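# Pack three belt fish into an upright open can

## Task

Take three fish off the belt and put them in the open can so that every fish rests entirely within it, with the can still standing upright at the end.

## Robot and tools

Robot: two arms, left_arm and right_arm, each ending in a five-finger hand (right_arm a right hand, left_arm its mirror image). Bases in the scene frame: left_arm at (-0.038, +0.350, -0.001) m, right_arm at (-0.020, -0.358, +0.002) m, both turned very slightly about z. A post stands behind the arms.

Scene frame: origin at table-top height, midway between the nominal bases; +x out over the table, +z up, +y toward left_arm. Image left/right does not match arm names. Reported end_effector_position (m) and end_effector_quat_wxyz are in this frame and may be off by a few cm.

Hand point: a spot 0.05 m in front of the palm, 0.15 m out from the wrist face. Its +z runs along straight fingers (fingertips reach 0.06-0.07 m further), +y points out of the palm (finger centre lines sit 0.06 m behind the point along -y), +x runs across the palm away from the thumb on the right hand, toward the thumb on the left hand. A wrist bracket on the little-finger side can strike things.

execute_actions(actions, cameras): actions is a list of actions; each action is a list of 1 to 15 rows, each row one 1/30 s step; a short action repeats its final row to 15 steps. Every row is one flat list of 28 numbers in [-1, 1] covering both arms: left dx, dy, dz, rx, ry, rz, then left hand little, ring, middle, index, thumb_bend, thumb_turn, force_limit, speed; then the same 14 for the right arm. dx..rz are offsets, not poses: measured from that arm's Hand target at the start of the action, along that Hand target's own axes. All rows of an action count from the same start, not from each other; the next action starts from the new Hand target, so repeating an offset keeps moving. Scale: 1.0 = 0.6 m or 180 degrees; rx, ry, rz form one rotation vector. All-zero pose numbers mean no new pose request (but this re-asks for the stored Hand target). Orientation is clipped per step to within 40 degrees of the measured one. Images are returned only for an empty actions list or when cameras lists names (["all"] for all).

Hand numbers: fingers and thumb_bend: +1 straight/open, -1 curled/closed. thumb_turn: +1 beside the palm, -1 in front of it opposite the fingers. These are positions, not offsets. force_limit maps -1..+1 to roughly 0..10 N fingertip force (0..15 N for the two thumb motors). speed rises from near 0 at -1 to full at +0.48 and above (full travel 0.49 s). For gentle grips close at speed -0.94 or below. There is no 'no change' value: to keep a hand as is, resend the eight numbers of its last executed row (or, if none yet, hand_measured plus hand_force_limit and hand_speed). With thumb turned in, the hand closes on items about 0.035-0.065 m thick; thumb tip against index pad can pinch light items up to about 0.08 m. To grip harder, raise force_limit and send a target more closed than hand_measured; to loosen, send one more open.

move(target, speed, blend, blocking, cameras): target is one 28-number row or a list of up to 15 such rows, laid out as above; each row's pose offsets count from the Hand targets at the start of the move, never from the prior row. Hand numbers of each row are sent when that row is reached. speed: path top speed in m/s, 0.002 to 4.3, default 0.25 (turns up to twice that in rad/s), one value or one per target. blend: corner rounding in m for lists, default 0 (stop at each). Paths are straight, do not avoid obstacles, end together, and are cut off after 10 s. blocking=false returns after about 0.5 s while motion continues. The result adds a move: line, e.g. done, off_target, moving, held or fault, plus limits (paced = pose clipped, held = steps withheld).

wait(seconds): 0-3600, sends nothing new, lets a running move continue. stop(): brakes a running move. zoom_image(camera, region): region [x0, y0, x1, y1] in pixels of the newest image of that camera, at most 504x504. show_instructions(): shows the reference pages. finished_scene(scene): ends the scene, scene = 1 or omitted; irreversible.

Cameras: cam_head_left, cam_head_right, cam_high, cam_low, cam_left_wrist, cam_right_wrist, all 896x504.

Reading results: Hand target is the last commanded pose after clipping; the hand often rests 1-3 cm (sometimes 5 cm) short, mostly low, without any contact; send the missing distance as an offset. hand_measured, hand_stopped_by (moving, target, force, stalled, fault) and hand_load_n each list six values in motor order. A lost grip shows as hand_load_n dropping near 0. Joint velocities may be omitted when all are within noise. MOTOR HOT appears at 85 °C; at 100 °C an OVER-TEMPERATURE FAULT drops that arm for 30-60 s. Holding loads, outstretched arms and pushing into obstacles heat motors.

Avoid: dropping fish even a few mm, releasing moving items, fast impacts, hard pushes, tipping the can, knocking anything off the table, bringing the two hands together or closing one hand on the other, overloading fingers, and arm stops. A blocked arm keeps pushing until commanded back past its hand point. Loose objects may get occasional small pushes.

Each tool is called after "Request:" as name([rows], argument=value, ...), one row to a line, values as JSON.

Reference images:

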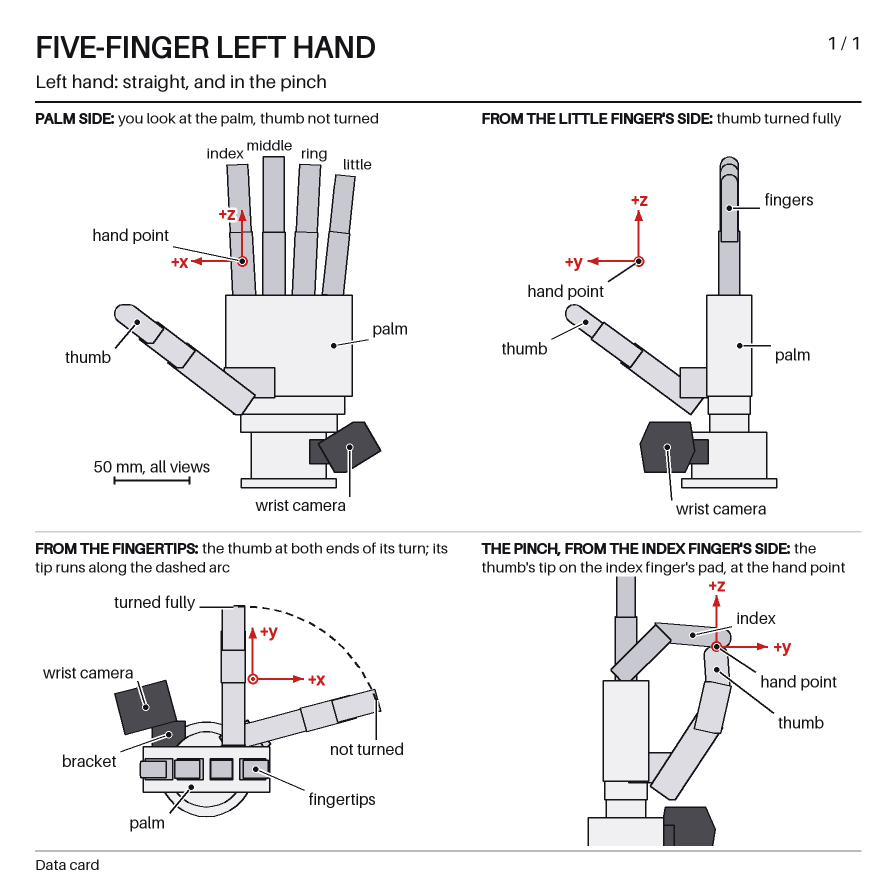

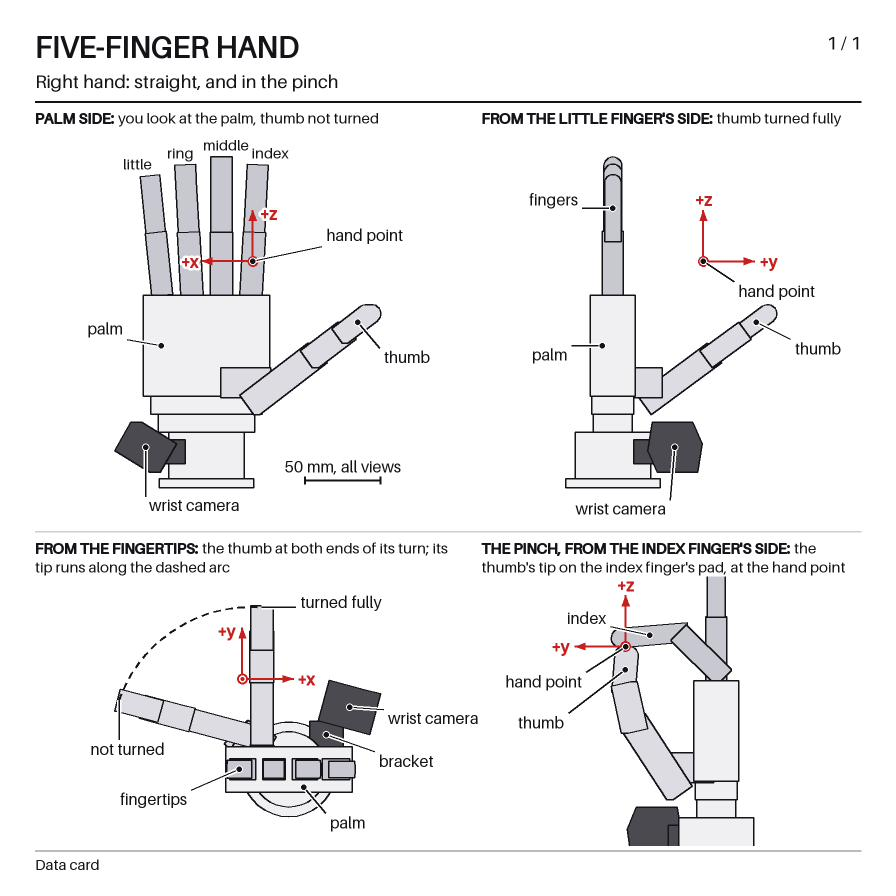

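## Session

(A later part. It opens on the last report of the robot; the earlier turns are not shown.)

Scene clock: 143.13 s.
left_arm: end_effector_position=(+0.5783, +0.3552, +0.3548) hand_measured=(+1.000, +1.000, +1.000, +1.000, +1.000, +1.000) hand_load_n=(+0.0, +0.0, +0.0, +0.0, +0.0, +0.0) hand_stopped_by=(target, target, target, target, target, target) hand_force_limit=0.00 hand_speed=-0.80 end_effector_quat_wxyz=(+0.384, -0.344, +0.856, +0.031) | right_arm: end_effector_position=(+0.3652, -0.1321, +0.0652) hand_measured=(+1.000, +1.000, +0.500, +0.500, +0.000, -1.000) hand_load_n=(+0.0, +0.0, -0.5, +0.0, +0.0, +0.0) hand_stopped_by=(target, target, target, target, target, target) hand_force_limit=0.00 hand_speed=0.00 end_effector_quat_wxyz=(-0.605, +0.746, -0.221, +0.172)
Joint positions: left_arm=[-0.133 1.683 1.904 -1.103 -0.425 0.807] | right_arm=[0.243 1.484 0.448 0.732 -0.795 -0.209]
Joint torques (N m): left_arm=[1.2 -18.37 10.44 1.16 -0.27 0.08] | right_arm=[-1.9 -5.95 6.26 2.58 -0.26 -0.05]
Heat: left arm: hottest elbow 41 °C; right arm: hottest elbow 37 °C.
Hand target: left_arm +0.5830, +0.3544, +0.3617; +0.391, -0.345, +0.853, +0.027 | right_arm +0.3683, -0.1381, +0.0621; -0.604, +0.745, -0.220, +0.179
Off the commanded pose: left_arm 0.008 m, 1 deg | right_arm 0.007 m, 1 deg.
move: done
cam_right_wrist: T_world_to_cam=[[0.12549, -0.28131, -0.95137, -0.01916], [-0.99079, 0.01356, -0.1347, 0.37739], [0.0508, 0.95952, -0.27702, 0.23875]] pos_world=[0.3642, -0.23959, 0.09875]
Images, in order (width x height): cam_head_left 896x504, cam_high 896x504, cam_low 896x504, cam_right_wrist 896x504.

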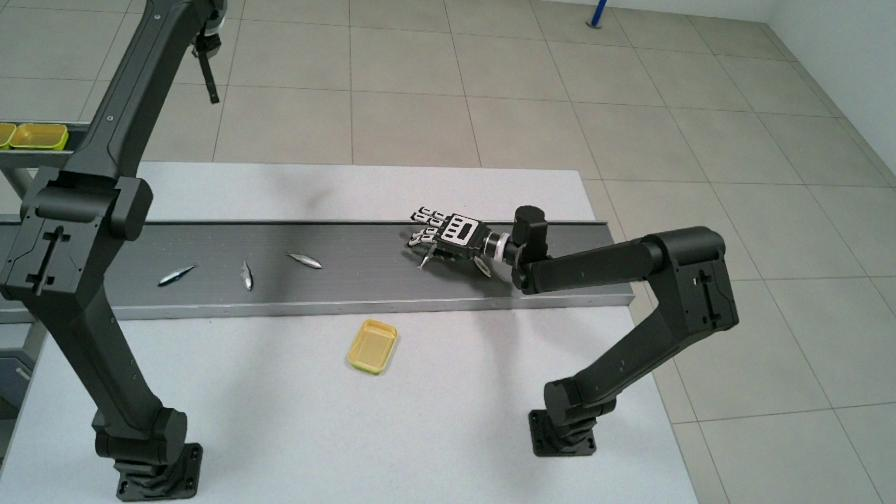

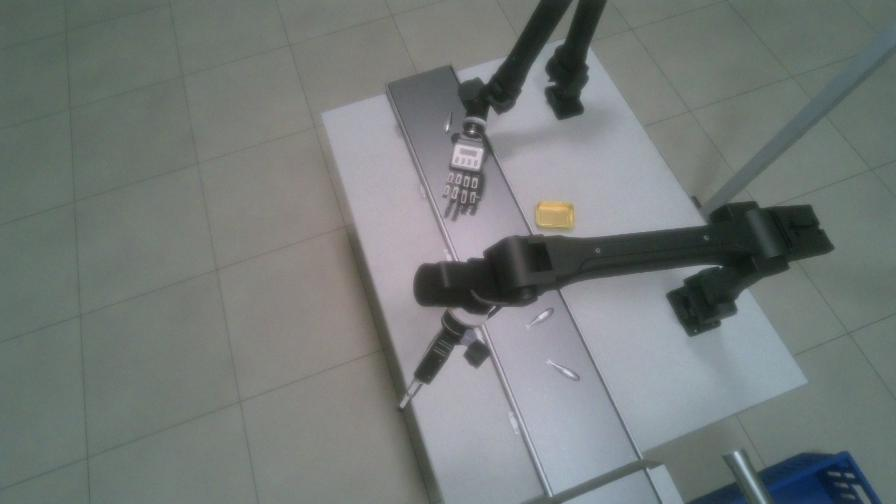

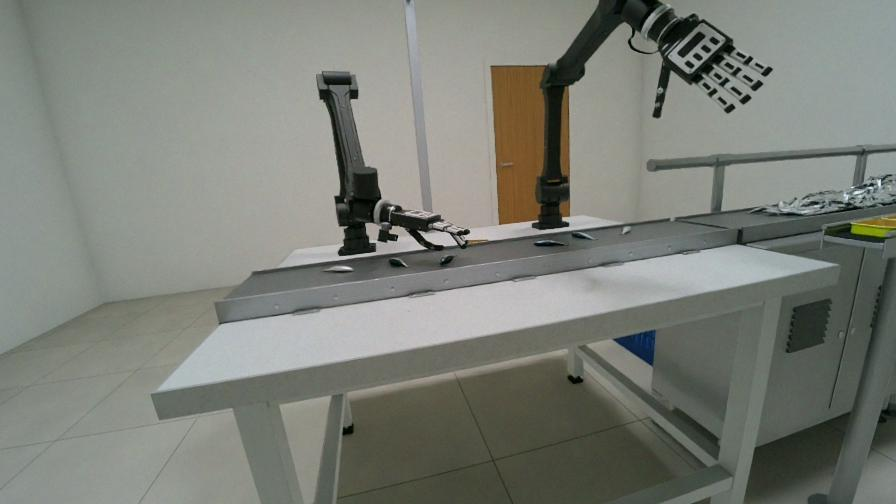

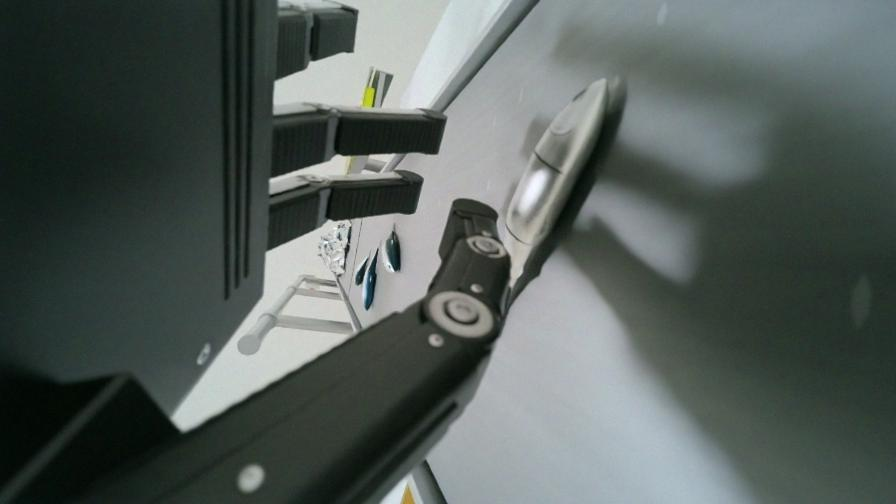

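Request:
move(target=[0,0,0,0,0,0,1,1,1,1,1,1,0,-0.8,0.0077,0.0265,-0.0025,0,0,0,1,1,0.5,0.5,0,-1,0,0], cameras=["cam_right_wrist","cam_low"], speed=0.06)

Request:
zoom_image(camera="cam_low", region=[380, 200, 500, 290])

Scene clock: 157.73 s.
left_arm: end_effector_position=(+0.5783, +0.3552, +0.3548) hand_measured=(+1.000, +1.000, +1.000, +1.000, +1.000, +1.000) hand_load_n=(+0.0, +0.0, +0.0, +0.0, +0.0, +0.0) hand_stopped_by=(target, target, target, target, target, target) hand_force_limit=0.00 hand_speed=-0.80 end_effector_quat_wxyz=(+0.384, -0.344, +0.856, +0.031) | right_arm: end_effector_position=(+0.3669, -0.1386, +0.0502) hand_measured=(+1.000, +1.000, +0.500, +0.500, +0.000, -1.000) hand_load_n=(+0.0, +0.0, +0.0, +0.0, +0.0, +0.0) hand_stopped_by=(target, target, target, target, target, target) hand_force_limit=0.00 hand_speed=0.00 end_effector_quat_wxyz=(-0.605, +0.745, -0.222, +0.171)
Joint positions: left_arm=[-0.133 1.683 1.904 -1.103 -0.425 0.807] | right_arm=[0.222 1.544 0.442 0.792 -0.815 -0.216]
Joint torques (N m): left_arm=[0.79 -18.49 10.44 1.25 -0.23 0.07] | right_arm=[-1.9 -6.42 5.65 2.5 -0.27 -0.08]
Heat: left arm: hottest elbow 41 °C; right arm: hottest elbow 35 °C.
Hand target: left_arm +0.5830, +0.3544, +0.3617; +0.391, -0.345, +0.853, +0.027 | right_arm +0.3695, -0.1447, +0.0469; -0.604, +0.745, -0.220, +0.179
Off the commanded pose: left_arm 0.008 m, 1 deg | right_arm 0.007 m, 1 deg.
move: done
cam_right_wrist: T_world_to_cam=[[0.12366, -0.28006, -0.95198, -0.03463], [-0.99101, 0.01442, -0.13298, 0.37727], [0.05097, 0.95987, -0.27576, 0.2406]] pos_world=[0.3659, -0.24609, 0.08355]
Images, in order (width x height): cam_low 896x504, cam_right_wrist 896x504.

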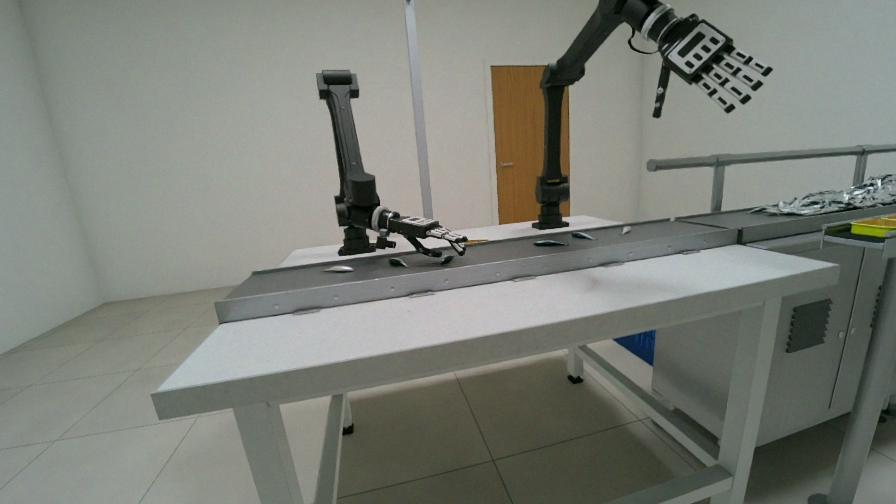

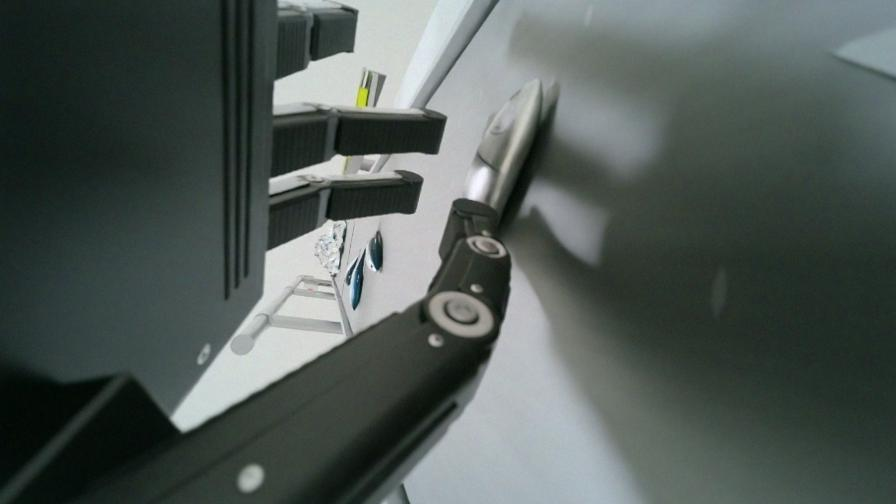

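Scaled by 4.200.

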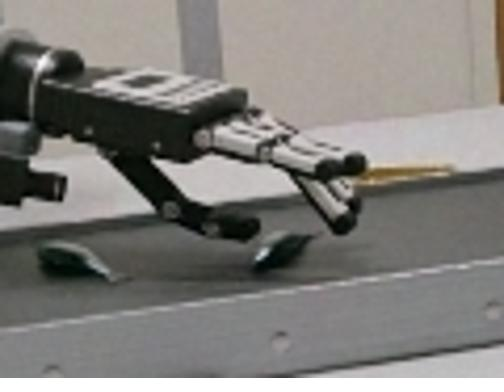

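Request:
move(target=[0,0,0,0,0,0,1,1,1,1,1,1,0,-0.8,0,0.0082,0.0017,0,0,0,1,1,0.45,0.45,0.1,-1,0,0], cameras=["cam_right_wrist","cam_low"], speed=0.06)

Request:
zoom_image(camera="cam_low", region=[400, 210, 480, 270])

Scene clock: 173.97 s.
left_arm: end_effector_position=(+0.5783, +0.3552, +0.3548) hand_measured=(+1.000, +1.000, +1.000, +1.000, +1.000, +1.000) hand_load_n=(+0.5, +0.0, +0.0, +0.5, +0.0, +0.0) hand_stopped_by=(target, target, target, target, target, target) hand_force_limit=0.00 hand_speed=-0.80 end_effector_quat_wxyz=(+0.384, -0.344, +0.856, +0.031) | right_arm: end_effector_position=(+0.3680, -0.1384, +0.0460) hand_measured=(+1.000, +1.000, +0.450, +0.450, +0.100, -1.000) hand_load_n=(+0.0, +0.0, +0.0, -0.5, +0.0, +0.0) hand_stopped_by=(target, target, target, target, target, target) hand_force_limit=0.00 hand_speed=0.00 end_effector_quat_wxyz=(-0.605, +0.745, -0.221, +0.172)
Joint positions: left_arm=[-0.133 1.683 1.904 -1.103 -0.425 0.807] | right_arm=[0.222 1.564 0.442 0.814 -0.815 -0.216]
Joint torques (N m): left_arm=[1.2 -18.2 10.19 1.18 -0.26 0.1] | right_arm=[-1.9 -6.3 5.34 2.67 -0.25 -0.06]
Motor temperatures (°C): left_arm=[25 38 42 25 26 24] | right_arm=[24 29 33 24 28 22]
Heat: left arm: hottest elbow 42 °C; right arm: hottest elbow 33 °C.
Hand target: left_arm +0.5830, +0.3544, +0.3617; +0.391, -0.345, +0.853, +0.027 | right_arm +0.3695, -0.1447, +0.0417; -0.604, +0.745, -0.220, +0.179
Off the commanded pose: left_arm 0.008 m, 1 deg | right_arm 0.008 m, 1 deg.
move: done
cam_right_wrist: T_world_to_cam=[[0.12656, -0.27976, -0.95169, -0.0398], [-0.99061, 0.01437, -0.13596, 0.37776], [0.05171, 0.95996, -0.27532, 0.23889]] pos_world=[0.3669, -0.24589, 0.07925]
Images, in order (width x height): cam_low 896x504, cam_right_wrist 896x504.

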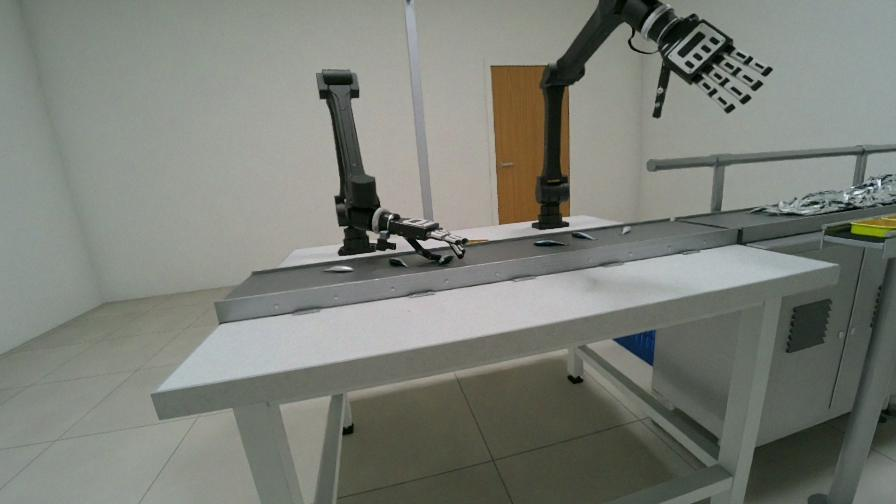

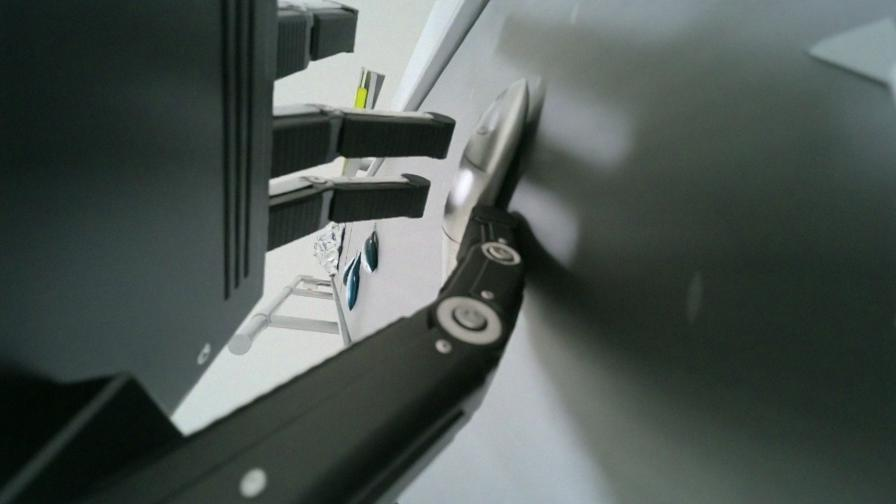

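Scaled by 6.300.

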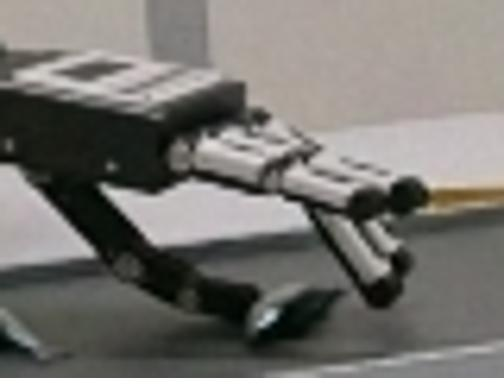

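Request:
move(target=[0,0,0,0,0,0,1,1,1,1,1,1,0,-0.8,0,0.0049,0.001,0,0,0,1,1,0.1,0.1,0.1,-1,-0.5,-0.85], cameras=["cam_right_wrist","cam_low"], speed=0.06)

Request:
zoom_image(camera="cam_low", region=[400, 210, 480, 270])

Scene clock: 181.07 s.
left_arm: end_effector_position=(+0.5783, +0.3552, +0.3548) hand_measured=(+1.000, +1.000, +1.000, +1.000, +1.000, +1.000) hand_load_n=(+0.0, +0.0, +0.0, +0.5, +0.0, -0.5) hand_stopped_by=(target, target, target, target, target, target) hand_force_limit=0.00 hand_speed=-0.80 end_effector_quat_wxyz=(+0.384, -0.344, +0.856, +0.031) | right_arm: end_effector_position=(+0.3696, -0.1376, +0.0465) hand_measured=(+1.000, +1.000, +0.188, +0.100, +0.100, -1.000) hand_load_n=(+0.0, +0.0, +2.0, +0.0, +0.0, +0.0) hand_stopped_by=(target, target, force, target, target, target) hand_force_limit=-0.50 hand_speed=-0.85 end_effector_quat_wxyz=(-0.609, +0.743, -0.215, +0.177)
Joint positions: left_arm=[-0.133 1.683 1.904 -1.103 -0.425 0.807] | right_arm=[0.222 1.575 0.442 0.843 -0.82 -0.216]
Joint torques (N m): left_arm=[0.85 -18.61 10.37 1.29 -0.29 0.11] | right_arm=[-1.85 -6.24 5.11 2.02 -0.09 -0.06]
Heat: left arm: hottest elbow 42 °C; right arm: hottest elbow 33 °C.
Hand target: left_arm +0.5830, +0.3544, +0.3617; +0.391, -0.345, +0.853, +0.027 | right_arm +0.3695, -0.1447, +0.0388; -0.604, +0.745, -0.220, +0.179
Off the commanded pose: left_arm 0.008 m, 1 deg | right_arm 0.011 m, 1 deg.
move: off_target (right_arm)
cam_right_wrist: T_world_to_cam=[[0.14364, -0.27515, -0.95061, -0.04497], [-0.98826, 0.01063, -0.15241, 0.37889], [0.05204, 0.96134, -0.27039, 0.23808]] pos_world=[0.36851, -0.24528, 0.07937]
Images, in order (width x height): cam_low 896x504, cam_right_wrist 896x504.

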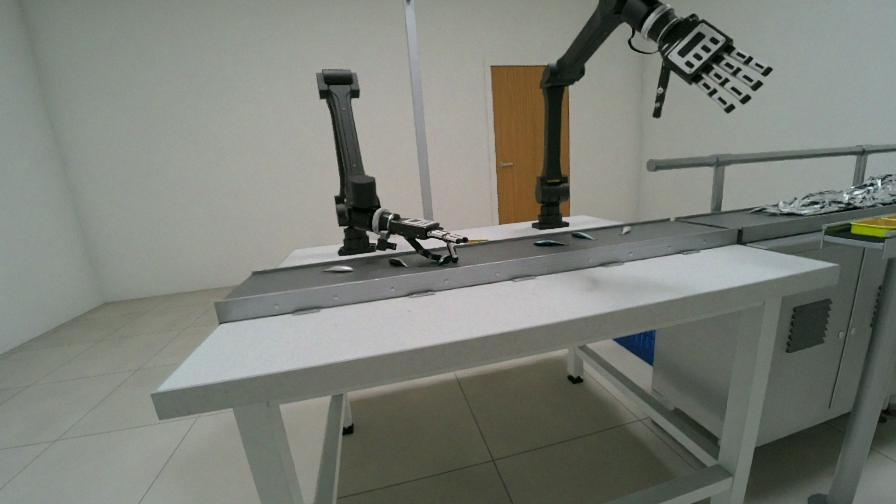

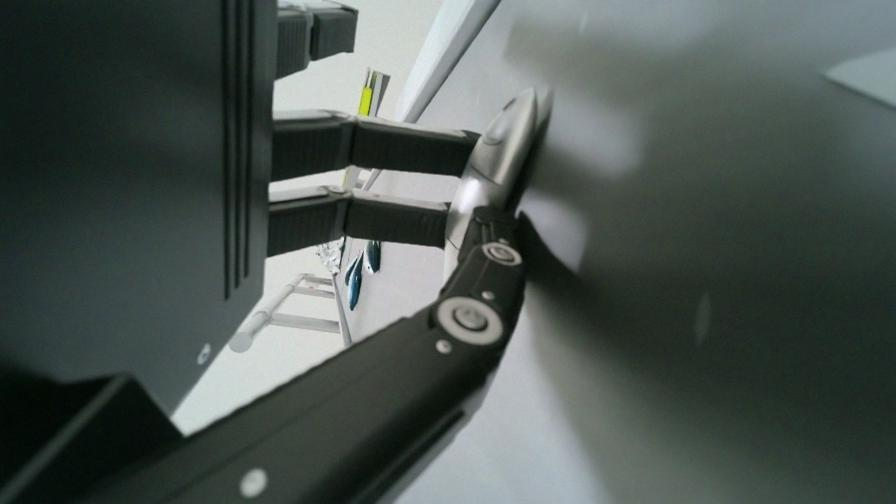

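Scaled by 6.300.

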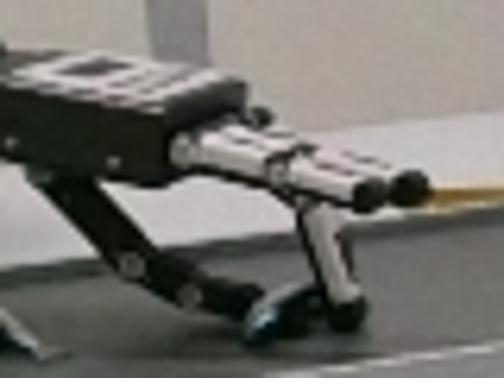

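Request:
move(target=[0,0,0,0,0,0,1,1,1,1,1,1,0,-0.8,0,-0.0049,-0.001,0,0,0,1,1,0.1,-0.2,0.1,-1,-0.4,-0.85], cameras=["cam_right_wrist","cam_low"], speed=0.06)

Request:
zoom_image(camera="cam_low", region=[400, 210, 480, 270])

Scene clock: 193.77 s.
left_arm: end_effector_position=(+0.5783, +0.3552, +0.3548) hand_measured=(+1.000, +1.000, +1.000, +1.000, +1.000, +1.000) hand_load_n=(+0.0, +0.0, +0.0, +0.0, +0.0, +0.0) hand_stopped_by=(target, target, target, target, target, target) hand_force_limit=0.00 hand_speed=-0.80 end_effector_quat_wxyz=(+0.384, -0.344, +0.856, +0.031) | right_arm: end_effector_position=(+0.3698, -0.1376, +0.0471) hand_measured=(+1.000, +1.000, +0.188, -0.008, +0.100, -1.000) hand_load_n=(+0.0, +0.0, +0.0, +3.0, +1.0, -0.5) hand_stopped_by=(target, target, force, force, target, target) hand_force_limit=-0.40 hand_speed=-0.85 end_effector_quat_wxyz=(-0.609, +0.743, -0.214, +0.177)
Joint positions: left_arm=[-0.133 1.683 1.904 -1.103 -0.425 0.807] | right_arm=[0.222 1.573 0.442 0.843 -0.82 -0.216]
Joint torques (N m): left_arm=[0.85 -18.55 10.35 1.21 -0.29 0.07] | right_arm=[-1.85 -7.3 5.23 1.57 -0.1 -0.07]
Heat: left arm: hottest elbow 42 °C; right arm: hottest elbow 31 °C.
Hand target: left_arm +0.5830, +0.3544, +0.3617; +0.391, -0.345, +0.853, +0.027 | right_arm +0.3695, -0.1447, +0.0418; -0.604, +0.745, -0.220, +0.179
Off the commanded pose: left_arm 0.008 m, 1 deg | right_arm 0.009 m, 1 deg.
move: done
cam_right_wrist: T_world_to_cam=[[0.14506, -0.27493, -0.95046, -0.04495], [-0.98803, 0.01068, -0.15389, 0.37901], [0.05246, 0.9614, -0.27009, 0.23796]] pos_world=[0.36851, -0.24518, 0.07987]
Images, in order (width x height): cam_low 896x504, cam_right_wrist 896x504.

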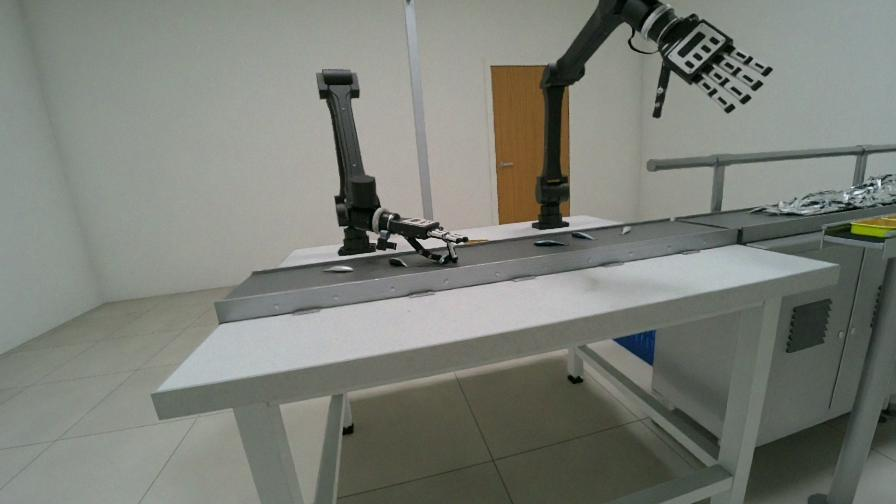

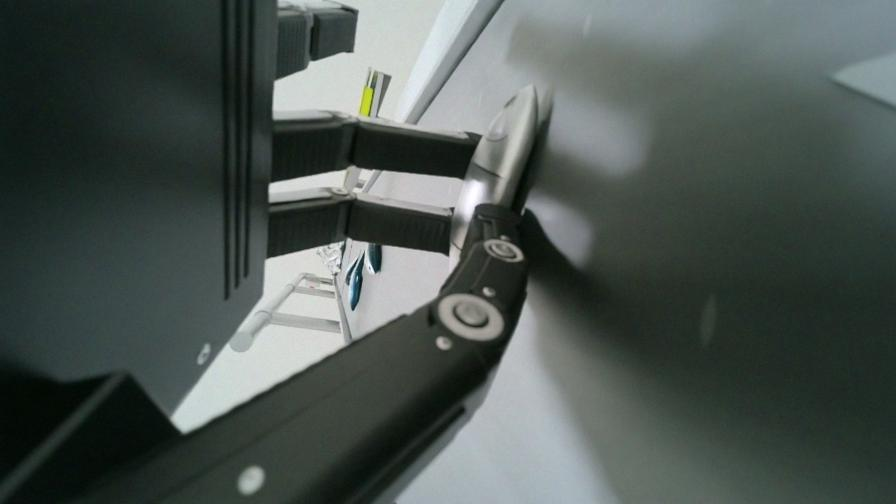

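Scaled by 6.300.

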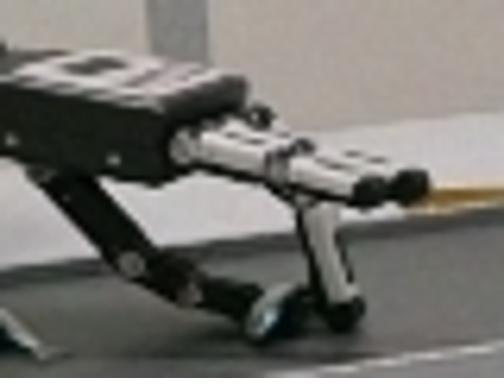

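Request:
execute_actions([
  [[0,0,0,0,0,0,1,1,1,1,1,1,0,-0.8,0,0,0,0,0,0,1,1,-0.2,-0.3,0.1,-1,-0.2,-0.85]],
])

Request:
wait(seconds=1, cameras=["cam_right_wrist","cam_low"])

Request:
zoom_image(camera="cam_low", region=[400, 210, 480, 270])

Scene clock: 199.07 s.
left_arm: end_effector_position=(+0.5783, +0.3552, +0.3548) hand_measured=(+1.000, +1.000, +1.000, +1.000, +1.000, +1.000) hand_load_n=(+0.0, +0.0, -0.5, +0.0, +0.0, +0.0) hand_stopped_by=(target, target, target, target, target, target) hand_force_limit=0.00 hand_speed=-0.80 end_effector_quat_wxyz=(+0.384, -0.344, +0.856, +0.031) | right_arm: end_effector_position=(+0.3703, -0.1373, +0.0510) hand_measured=(+1.000, +1.000, -0.046, -0.022, +0.100, -1.000) hand_load_n=(+0.0, +0.0, +5.0, +0.0, +1.0, +0.0) hand_stopped_by=(target, target, force, force, target, target) hand_force_limit=-0.20 hand_speed=-0.85 end_effector_quat_wxyz=(-0.611, +0.741, -0.211, +0.180)
Joint positions: left_arm=[-0.133 1.683 1.904 -1.103 -0.425 0.807] | right_arm=[0.222 1.564 0.442 0.843 -0.821 -0.216]
Joint torques (N m): left_arm=[1.38 -19.08 10.45 1.32 -0.29 0.09] | right_arm=[-1.61 -6.42 5.29 1.51 -0.02 -0.06]
Heat: left arm: hottest elbow 42 °C; right arm: hottest elbow 31 °C.
Hand target: left_arm +0.5830, +0.3544, +0.3617; +0.391, -0.345, +0.853, +0.027 | right_arm +0.3695, -0.1447, +0.0419; -0.604, +0.745, -0.220, +0.179
Off the commanded pose: left_arm 0.008 m, 1 deg | right_arm 0.012 m, 1 deg.

Scene clock: 200.07 s.
left_arm: end_effector_position=(+0.5783, +0.3552, +0.3548) hand_measured=(+1.000, +1.000, +1.000, +1.000, +1.000, +1.000) hand_load_n=(+0.0, +0.0, +0.0, +0.0, +0.0, +0.0) hand_stopped_by=(target, target, target, target, target, target) hand_force_limit=0.00 hand_speed=-0.80 end_effector_quat_wxyz=(+0.384, -0.344, +0.856, +0.031) | right_arm: end_effector_position=(+0.3703, -0.1373, +0.0510) hand_measured=(+1.000, +1.000, -0.046, -0.022, +0.100, -1.000) hand_load_n=(+0.0, +0.0, +4.5, +0.0, +0.5, +0.0) hand_stopped_by=(target, target, force, force, target, target) hand_force_limit=-0.20 hand_speed=-0.85 end_effector_quat_wxyz=(-0.611, +0.741, -0.211, +0.180)
Joint positions: left_arm=[-0.133 1.683 1.904 -1.103 -0.425 0.807] | right_arm=[0.222 1.564 0.442 0.843 -0.821 -0.216]
Joint torques (N m): left_arm=[1.61 -18.2 10.21 1.33 -0.25 0.07] | right_arm=[-1.9 -6.53 5.3 1.54 -0.03 -0.06]
Heat: left arm: hottest elbow 42 °C; right arm: hottest elbow 31 °C.
Hand target: left_arm +0.5830, +0.3544, +0.3617; +0.391, -0.345, +0.853, +0.027 | right_arm +0.3695, -0.1447, +0.0419; -0.604, +0.745, -0.220, +0.179
Off the commanded pose: left_arm 0.008 m, 1 deg | right_arm 0.012 m, 1 deg.
wait: 1.00 s; at rest by 0.17 s
cam_right_wrist: T_world_to_cam=[[0.15432, -0.2728, -0.94961, -0.04439], [-0.98657, 0.00958, -0.16307, 0.37994], [0.05359, 0.96202, -0.26766, 0.23827]] pos_world=[0.36892, -0.24498, 0.08358]
Images, in order (width x height): cam_low 896x504, cam_right_wrist 896x504.

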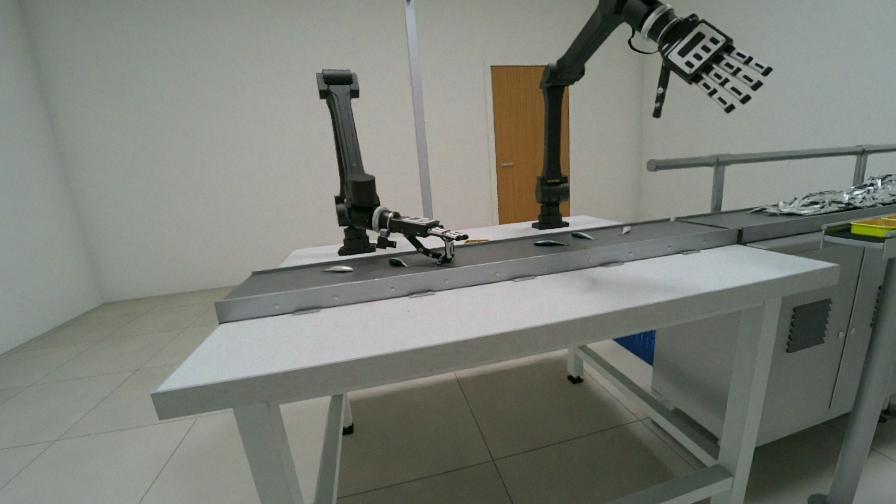

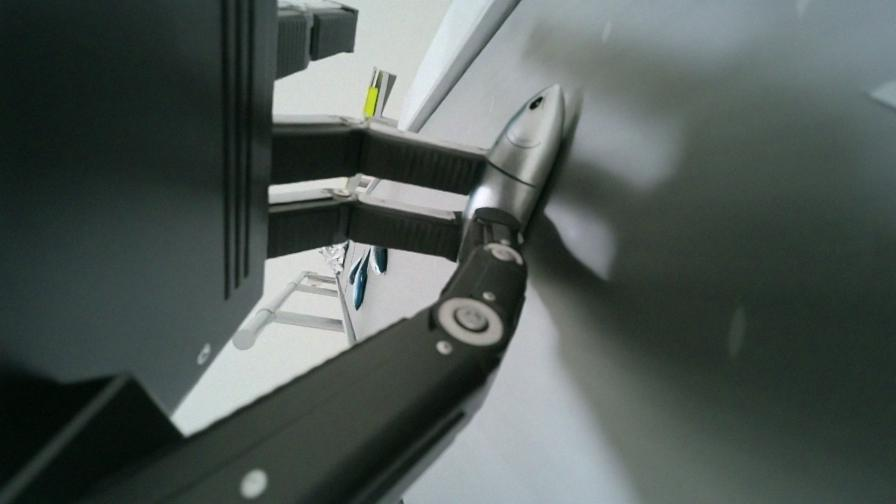

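Scaled by 6.300.

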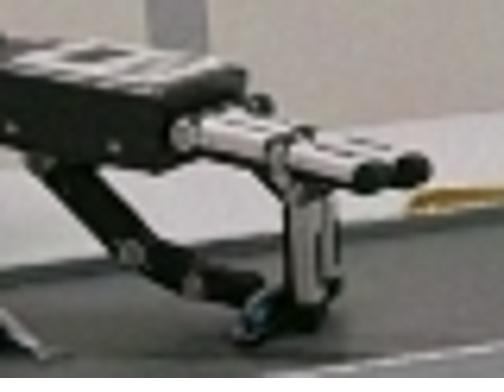

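Request:
move([
  [0,0,0,0,0,0,1,1,1,1,1,1,0,-0.8,0,0,0,0,0,0,1,1,0.2,0.15,0.1,-1,-0.2,-0.5],
  [0,0,0,0,0,0,1,1,1,1,1,1,0,-0.8,0,0,0,0,0,0,1,1,0.2,0.15,0.1,-1,-0.2,-0.5],
], cameras=["cam_right_wrist","cam_low"], speed=0.06)

Request:
zoom_image(camera="cam_low", region=[400, 210, 480, 270])

Scene clock: 213.90 s.
left_arm: end_effector_position=(+0.5783, +0.3552, +0.3548) hand_measured=(+1.000, +1.000, +1.000, +1.000, +1.000, +1.000) hand_load_n=(+0.0, +0.0, +0.0, +0.0, +0.0, +0.0) hand_stopped_by=(target, target, target, target, target, target) hand_force_limit=0.00 hand_speed=-0.80 end_effector_quat_wxyz=(+0.384, -0.344, +0.856, +0.031) | right_arm: end_effector_position=(+0.3702, -0.1380, +0.0502) hand_measured=(+1.000, +1.000, +0.200, +0.150, +0.100, -1.000) hand_load_n=(+0.0, +0.0, +0.0, +0.0, +0.0, +0.0) hand_stopped_by=(target, target, target, target, target, target) hand_force_limit=-0.20 hand_speed=-0.50 end_effector_quat_wxyz=(-0.611, +0.742, -0.213, +0.179)
Joint positions: left_arm=[-0.133 1.683 1.904 -1.103 -0.425 0.807] | right_arm=[0.221 1.564 0.442 0.839 -0.821 -0.216]
Joint torques (N m): left_arm=[0.5 -18.61 10.43 1.14 -0.31 0.09] | right_arm=[-1.61 -6.3 5.27 1.59 -0.03 -0.05]
Heat: left arm: hottest elbow 43 °C; right arm: hottest elbow 30 °C.
Hand target: left_arm +0.5830, +0.3544, +0.3617; +0.391, -0.345, +0.853, +0.027 | right_arm +0.3694, -0.1446, +0.0417; -0.604, +0.745, -0.220, +0.179
Off the commanded pose: left_arm 0.008 m, 1 deg | right_arm 0.011 m, 1 deg.
move: done
cam_right_wrist: T_world_to_cam=[[0.15036, -0.27366, -0.95, -0.04395], [-0.98715, 0.01096, -0.15939, 0.37998], [0.05403, 0.96176, -0.2685, 0.23861]] pos_world=[0.36882, -0.24568, 0.08288]
Images, in order (width x height): cam_low 896x504, cam_right_wrist 896x504.

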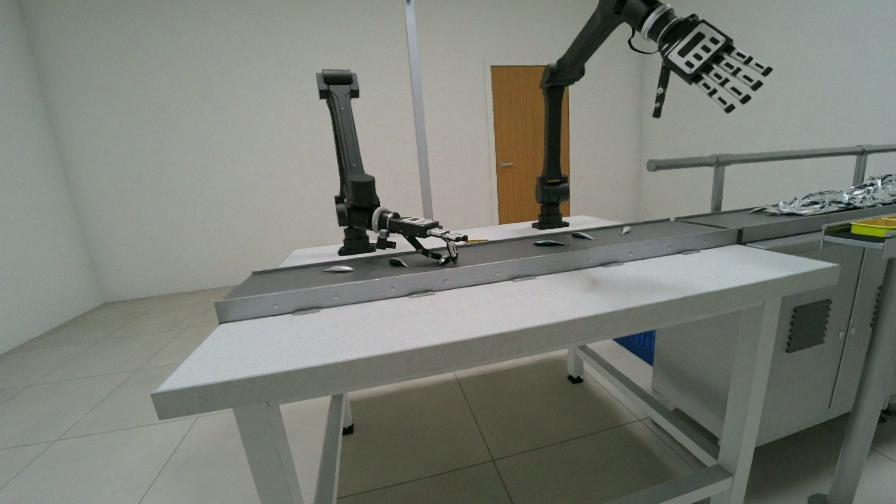

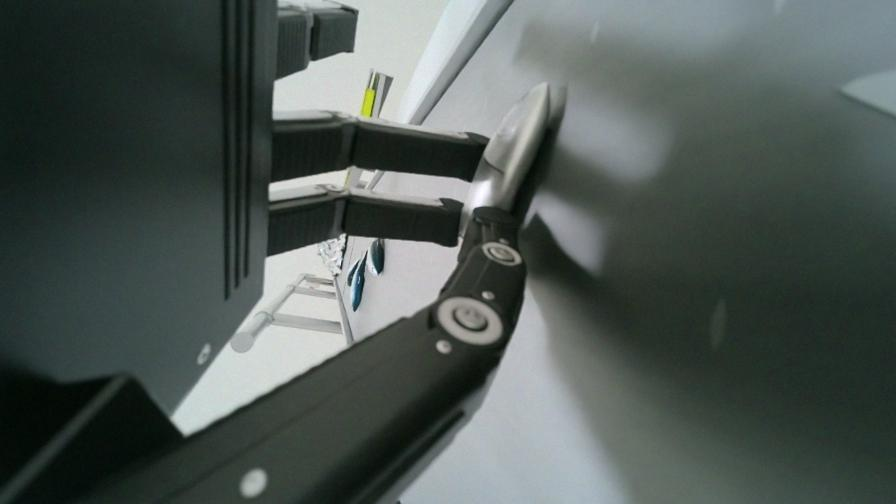

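Scaled by 6.300.

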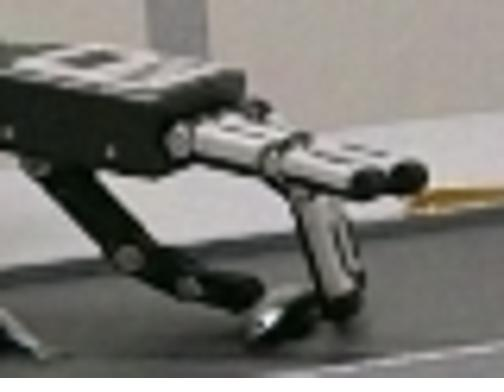

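Request:
execute_actions([
  [[0,0,0,0,0,0,1,1,1,1,1,1,0,-0.8,0,0,0,0,0,0,1,1,0.2,0.15,0.22,-1,-0.2,-0.5]],
])

Request:
wait(seconds=0.5, cameras=["cam_right_wrist","cam_low"])

Request:
zoom_image(camera="cam_low", region=[400, 210, 480, 270])

Scene clock: 226.57 s.
left_arm: end_effector_position=(+0.5783, +0.3552, +0.3548) hand_measured=(+1.000, +1.000, +1.000, +1.000, +1.000, +1.000) hand_load_n=(+0.0, +0.0, +0.0, +0.0, +0.0, +0.0) hand_stopped_by=(target, target, target, target, target, target) hand_force_limit=0.00 hand_speed=-0.80 end_effector_quat_wxyz=(+0.384, -0.344, +0.856, +0.031) | right_arm: end_effector_position=(+0.3702, -0.1380, +0.0502) hand_measured=(+1.000, +1.000, +0.200, +0.150, +0.220, -1.000) hand_load_n=(+0.0, +0.0, +0.0, +0.0, +0.0, +0.0) hand_stopped_by=(target, target, target, target, target, target) hand_force_limit=-0.20 hand_speed=-0.50 end_effector_quat_wxyz=(-0.611, +0.742, -0.213, +0.179)
Joint positions: left_arm=[-0.133 1.683 1.904 -1.103 -0.425 0.807] | right_arm=[0.221 1.564 0.442 0.839 -0.821 -0.216]
Joint torques (N m): left_arm=[0.97 -18.73 10.37 1.22 -0.26 0.06] | right_arm=[-1.73 -6.42 5.26 1.65 -0.03 -0.06]
Heat: left arm: hottest elbow 43 °C; right arm: hottest elbow 30 °C.
Hand target: left_arm +0.5830, +0.3544, +0.3617; +0.391, -0.345, +0.853, +0.027 | right_arm +0.3694, -0.1446, +0.0417; -0.604, +0.745, -0.220, +0.179
Off the commanded pose: left_arm 0.008 m, 1 deg | right_arm 0.011 m, 1 deg.

Scene clock: 227.07 s.
left_arm: end_effector_position=(+0.5783, +0.3552, +0.3548) hand_measured=(+1.000, +1.000, +1.000, +1.000, +1.000, +1.000) hand_load_n=(+0.0, +0.0, +0.5, +0.0, +0.0, +0.0) hand_stopped_by=(target, target, target, target, target, target) hand_force_limit=0.00 hand_speed=-0.80 end_effector_quat_wxyz=(+0.384, -0.344, +0.856, +0.031) | right_arm: end_effector_position=(+0.3702, -0.1380, +0.0502) hand_measured=(+1.000, +1.000, +0.200, +0.150, +0.220, -1.000) hand_load_n=(+0.0, +0.0, +0.0, +0.0, +0.0, +0.0) hand_stopped_by=(target, target, target, target, target, target) hand_force_limit=-0.20 hand_speed=-0.50 end_effector_quat_wxyz=(-0.611, +0.742, -0.213, +0.179)
Joint positions: left_arm=[-0.133 1.683 1.904 -1.103 -0.425 0.807] | right_arm=[0.221 1.564 0.442 0.839 -0.821 -0.216]
Joint torques (N m): left_arm=[1.14 -18.84 10.39 1.22 -0.26 0.09] | right_arm=[-1.9 -6.18 5.29 1.65 -0.04 -0.06]
Heat: left arm: hottest elbow 43 °C; right arm: hottest elbow 30 °C.
Hand target: left_arm +0.5830, +0.3544, +0.3617; +0.391, -0.345, +0.853, +0.027 | right_arm +0.3694, -0.1446, +0.0417; -0.604, +0.745, -0.220, +0.179
Off the commanded pose: left_arm 0.008 m, 1 deg | right_arm 0.011 m, 1 deg.
wait: 0.50 s; at rest by 0.17 s
cam_right_wrist: T_world_to_cam=[[0.15036, -0.27366, -0.95, -0.04395], [-0.98715, 0.01096, -0.15939, 0.37998], [0.05403, 0.96176, -0.2685, 0.23861]] pos_world=[0.36882, -0.24568, 0.08288]
Images, in order (width x height): cam_low 896x504, cam_right_wrist 896x504.

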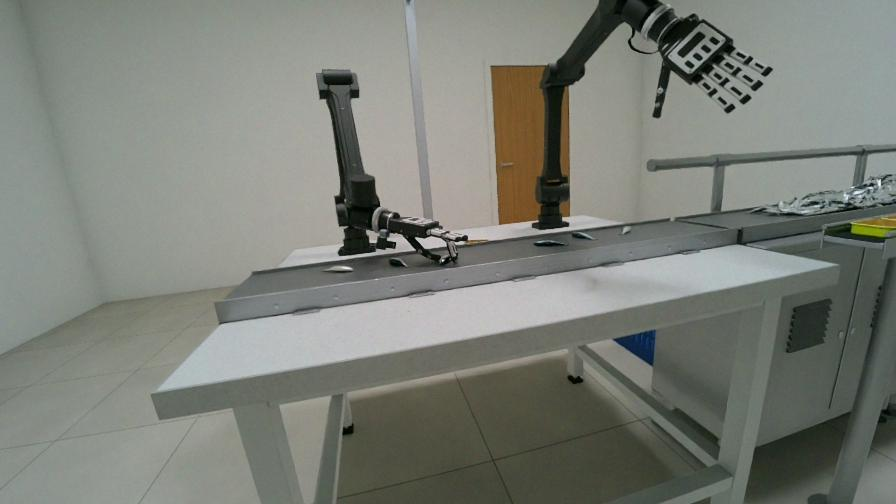

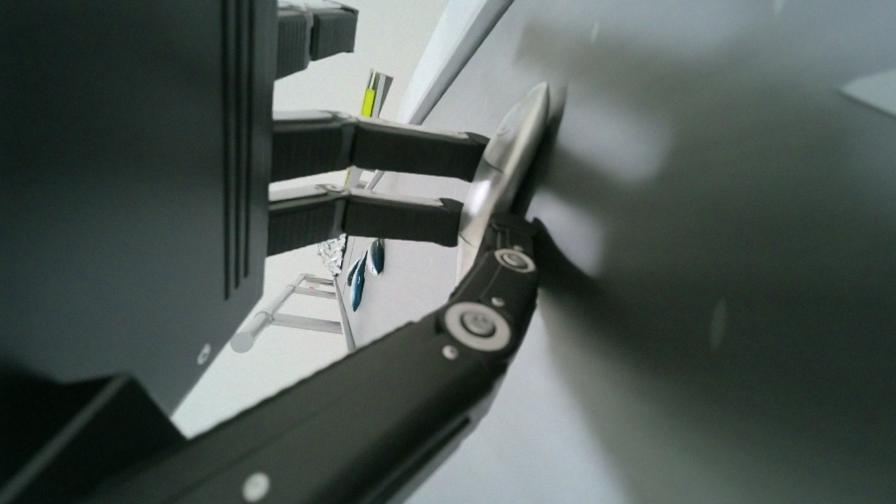

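Scaled by 6.300.

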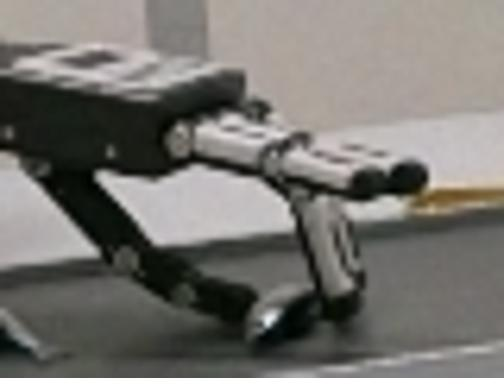

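Request:
execute_actions([
  [[0,0,0,0,0,0,1,1,1,1,1,1,0,-0.8,0,0,0,0,0,0,1,1,0.05,-0.3,0.22,-1,-0.3,-0.85]],
])

Request:
wait(seconds=1.5, cameras=["cam_right_wrist","cam_low"])

Request:
zoom_image(camera="cam_low", region=[400, 210, 480, 270])

Scene clock: 232.77 s.
left_arm: end_effector_position=(+0.5783, +0.3552, +0.3548) hand_measured=(+1.000, +1.000, +1.000, +1.000, +1.000, +1.000) hand_load_n=(+0.0, +0.0, +0.0, +0.0, +0.0, +0.0) hand_stopped_by=(target, target, target, target, target, target) hand_force_limit=0.00 hand_speed=-0.80 end_effector_quat_wxyz=(+0.384, -0.344, +0.856, +0.031) | right_arm: end_effector_position=(+0.3700, -0.1379, +0.0503) hand_measured=(+1.000, +1.000, +0.050, -0.084, +0.220, -1.000) hand_load_n=(+0.0, +0.0, +0.0, +3.5, +0.0, -0.5) hand_stopped_by=(target, target, target, force, target, target) hand_force_limit=-0.30 hand_speed=-0.85 end_effector_quat_wxyz=(-0.611, +0.742, -0.212, +0.179)
Joint positions: left_arm=[-0.133 1.683 1.904 -1.103 -0.425 0.807] | right_arm=[0.221 1.564 0.442 0.839 -0.822 -0.216]
Joint torques (N m): left_arm=[0.91 -18.73 10.5 1.35 -0.28 0.07] | right_arm=[-1.85 -6.3 5.31 1.63 0.01 -0.06]
Heat: left arm: hottest elbow 43 °C; right arm: hottest elbow 30 °C.
Hand target: left_arm +0.5830, +0.3544, +0.3617; +0.391, -0.345, +0.853, +0.027 | right_arm +0.3694, -0.1446, +0.0417; -0.604, +0.745, -0.220, +0.179
Off the commanded pose: left_arm 0.008 m, 1 deg | right_arm 0.011 m, 1 deg.

Scene clock: 234.27 s.
left_arm: end_effector_position=(+0.5783, +0.3552, +0.3548) hand_measured=(+1.000, +1.000, +1.000, +1.000, +1.000, +1.000) hand_load_n=(+0.0, +0.0, +0.0, +0.0, +0.0, +0.0) hand_stopped_by=(target, target, target, target, target, target) hand_force_limit=0.00 hand_speed=-0.80 end_effector_quat_wxyz=(+0.384, -0.344, +0.856, +0.031) | right_arm: end_effector_position=(+0.3700, -0.1379, +0.0503) hand_measured=(+1.000, +1.000, +0.050, -0.084, +0.220, -1.000) hand_load_n=(+0.0, +0.0, +0.0, +3.5, +0.0, -0.5) hand_stopped_by=(target, target, target, force, target, target) hand_force_limit=-0.30 hand_speed=-0.85 end_effector_quat_wxyz=(-0.611, +0.742, -0.212, +0.179)
Joint positions: left_arm=[-0.133 1.683 1.904 -1.103 -0.425 0.807] | right_arm=[0.221 1.564 0.442 0.839 -0.822 -0.216]
Joint torques (N m): left_arm=[0.97 -18.2 10.43 1.32 -0.28 0.1] | right_arm=[-1.79 -6.42 5.3 1.65 0 -0.06]
Heat: left arm: hottest elbow 43 °C; right arm: hottest elbow 30 °C.
Hand target: left_arm +0.5830, +0.3544, +0.3617; +0.391, -0.345, +0.853, +0.027 | right_arm +0.3694, -0.1446, +0.0417; -0.604, +0.745, -0.220, +0.179
Off the commanded pose: left_arm 0.008 m, 1 deg | right_arm 0.011 m, 1 deg.
wait: 1.50 s; at rest by 0.17 s
cam_right_wrist: T_world_to_cam=[[0.15054, -0.2732, -0.9501, -0.04386], [-0.98719, 0.00992, -0.15927, 0.37963], [0.05293, 0.96191, -0.26821, 0.23893]] pos_world=[0.36872, -0.24558, 0.08288]
Images, in order (width x height): cam_low 896x504, cam_right_wrist 896x504.

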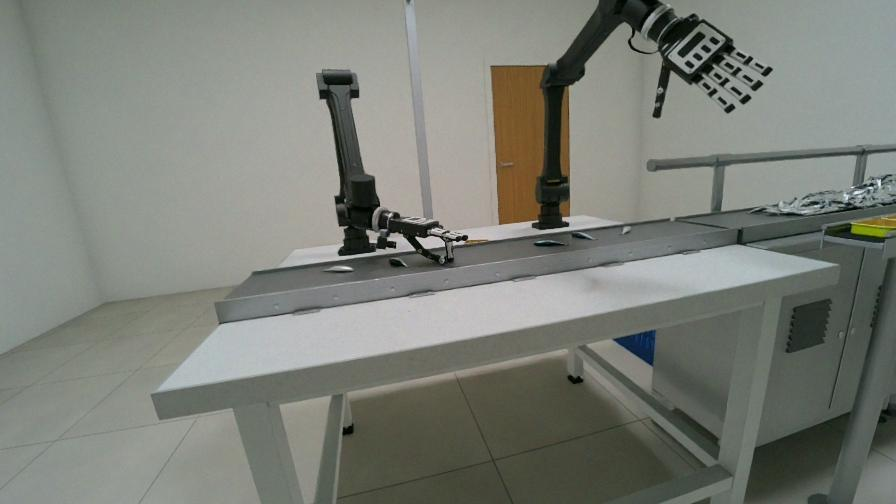

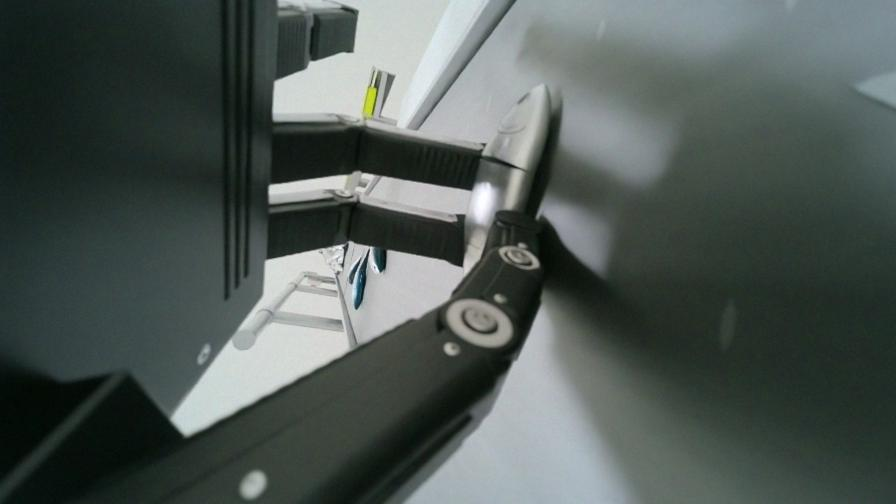

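Scaled by 6.300.

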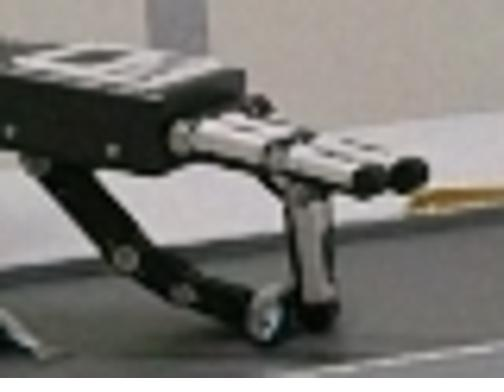

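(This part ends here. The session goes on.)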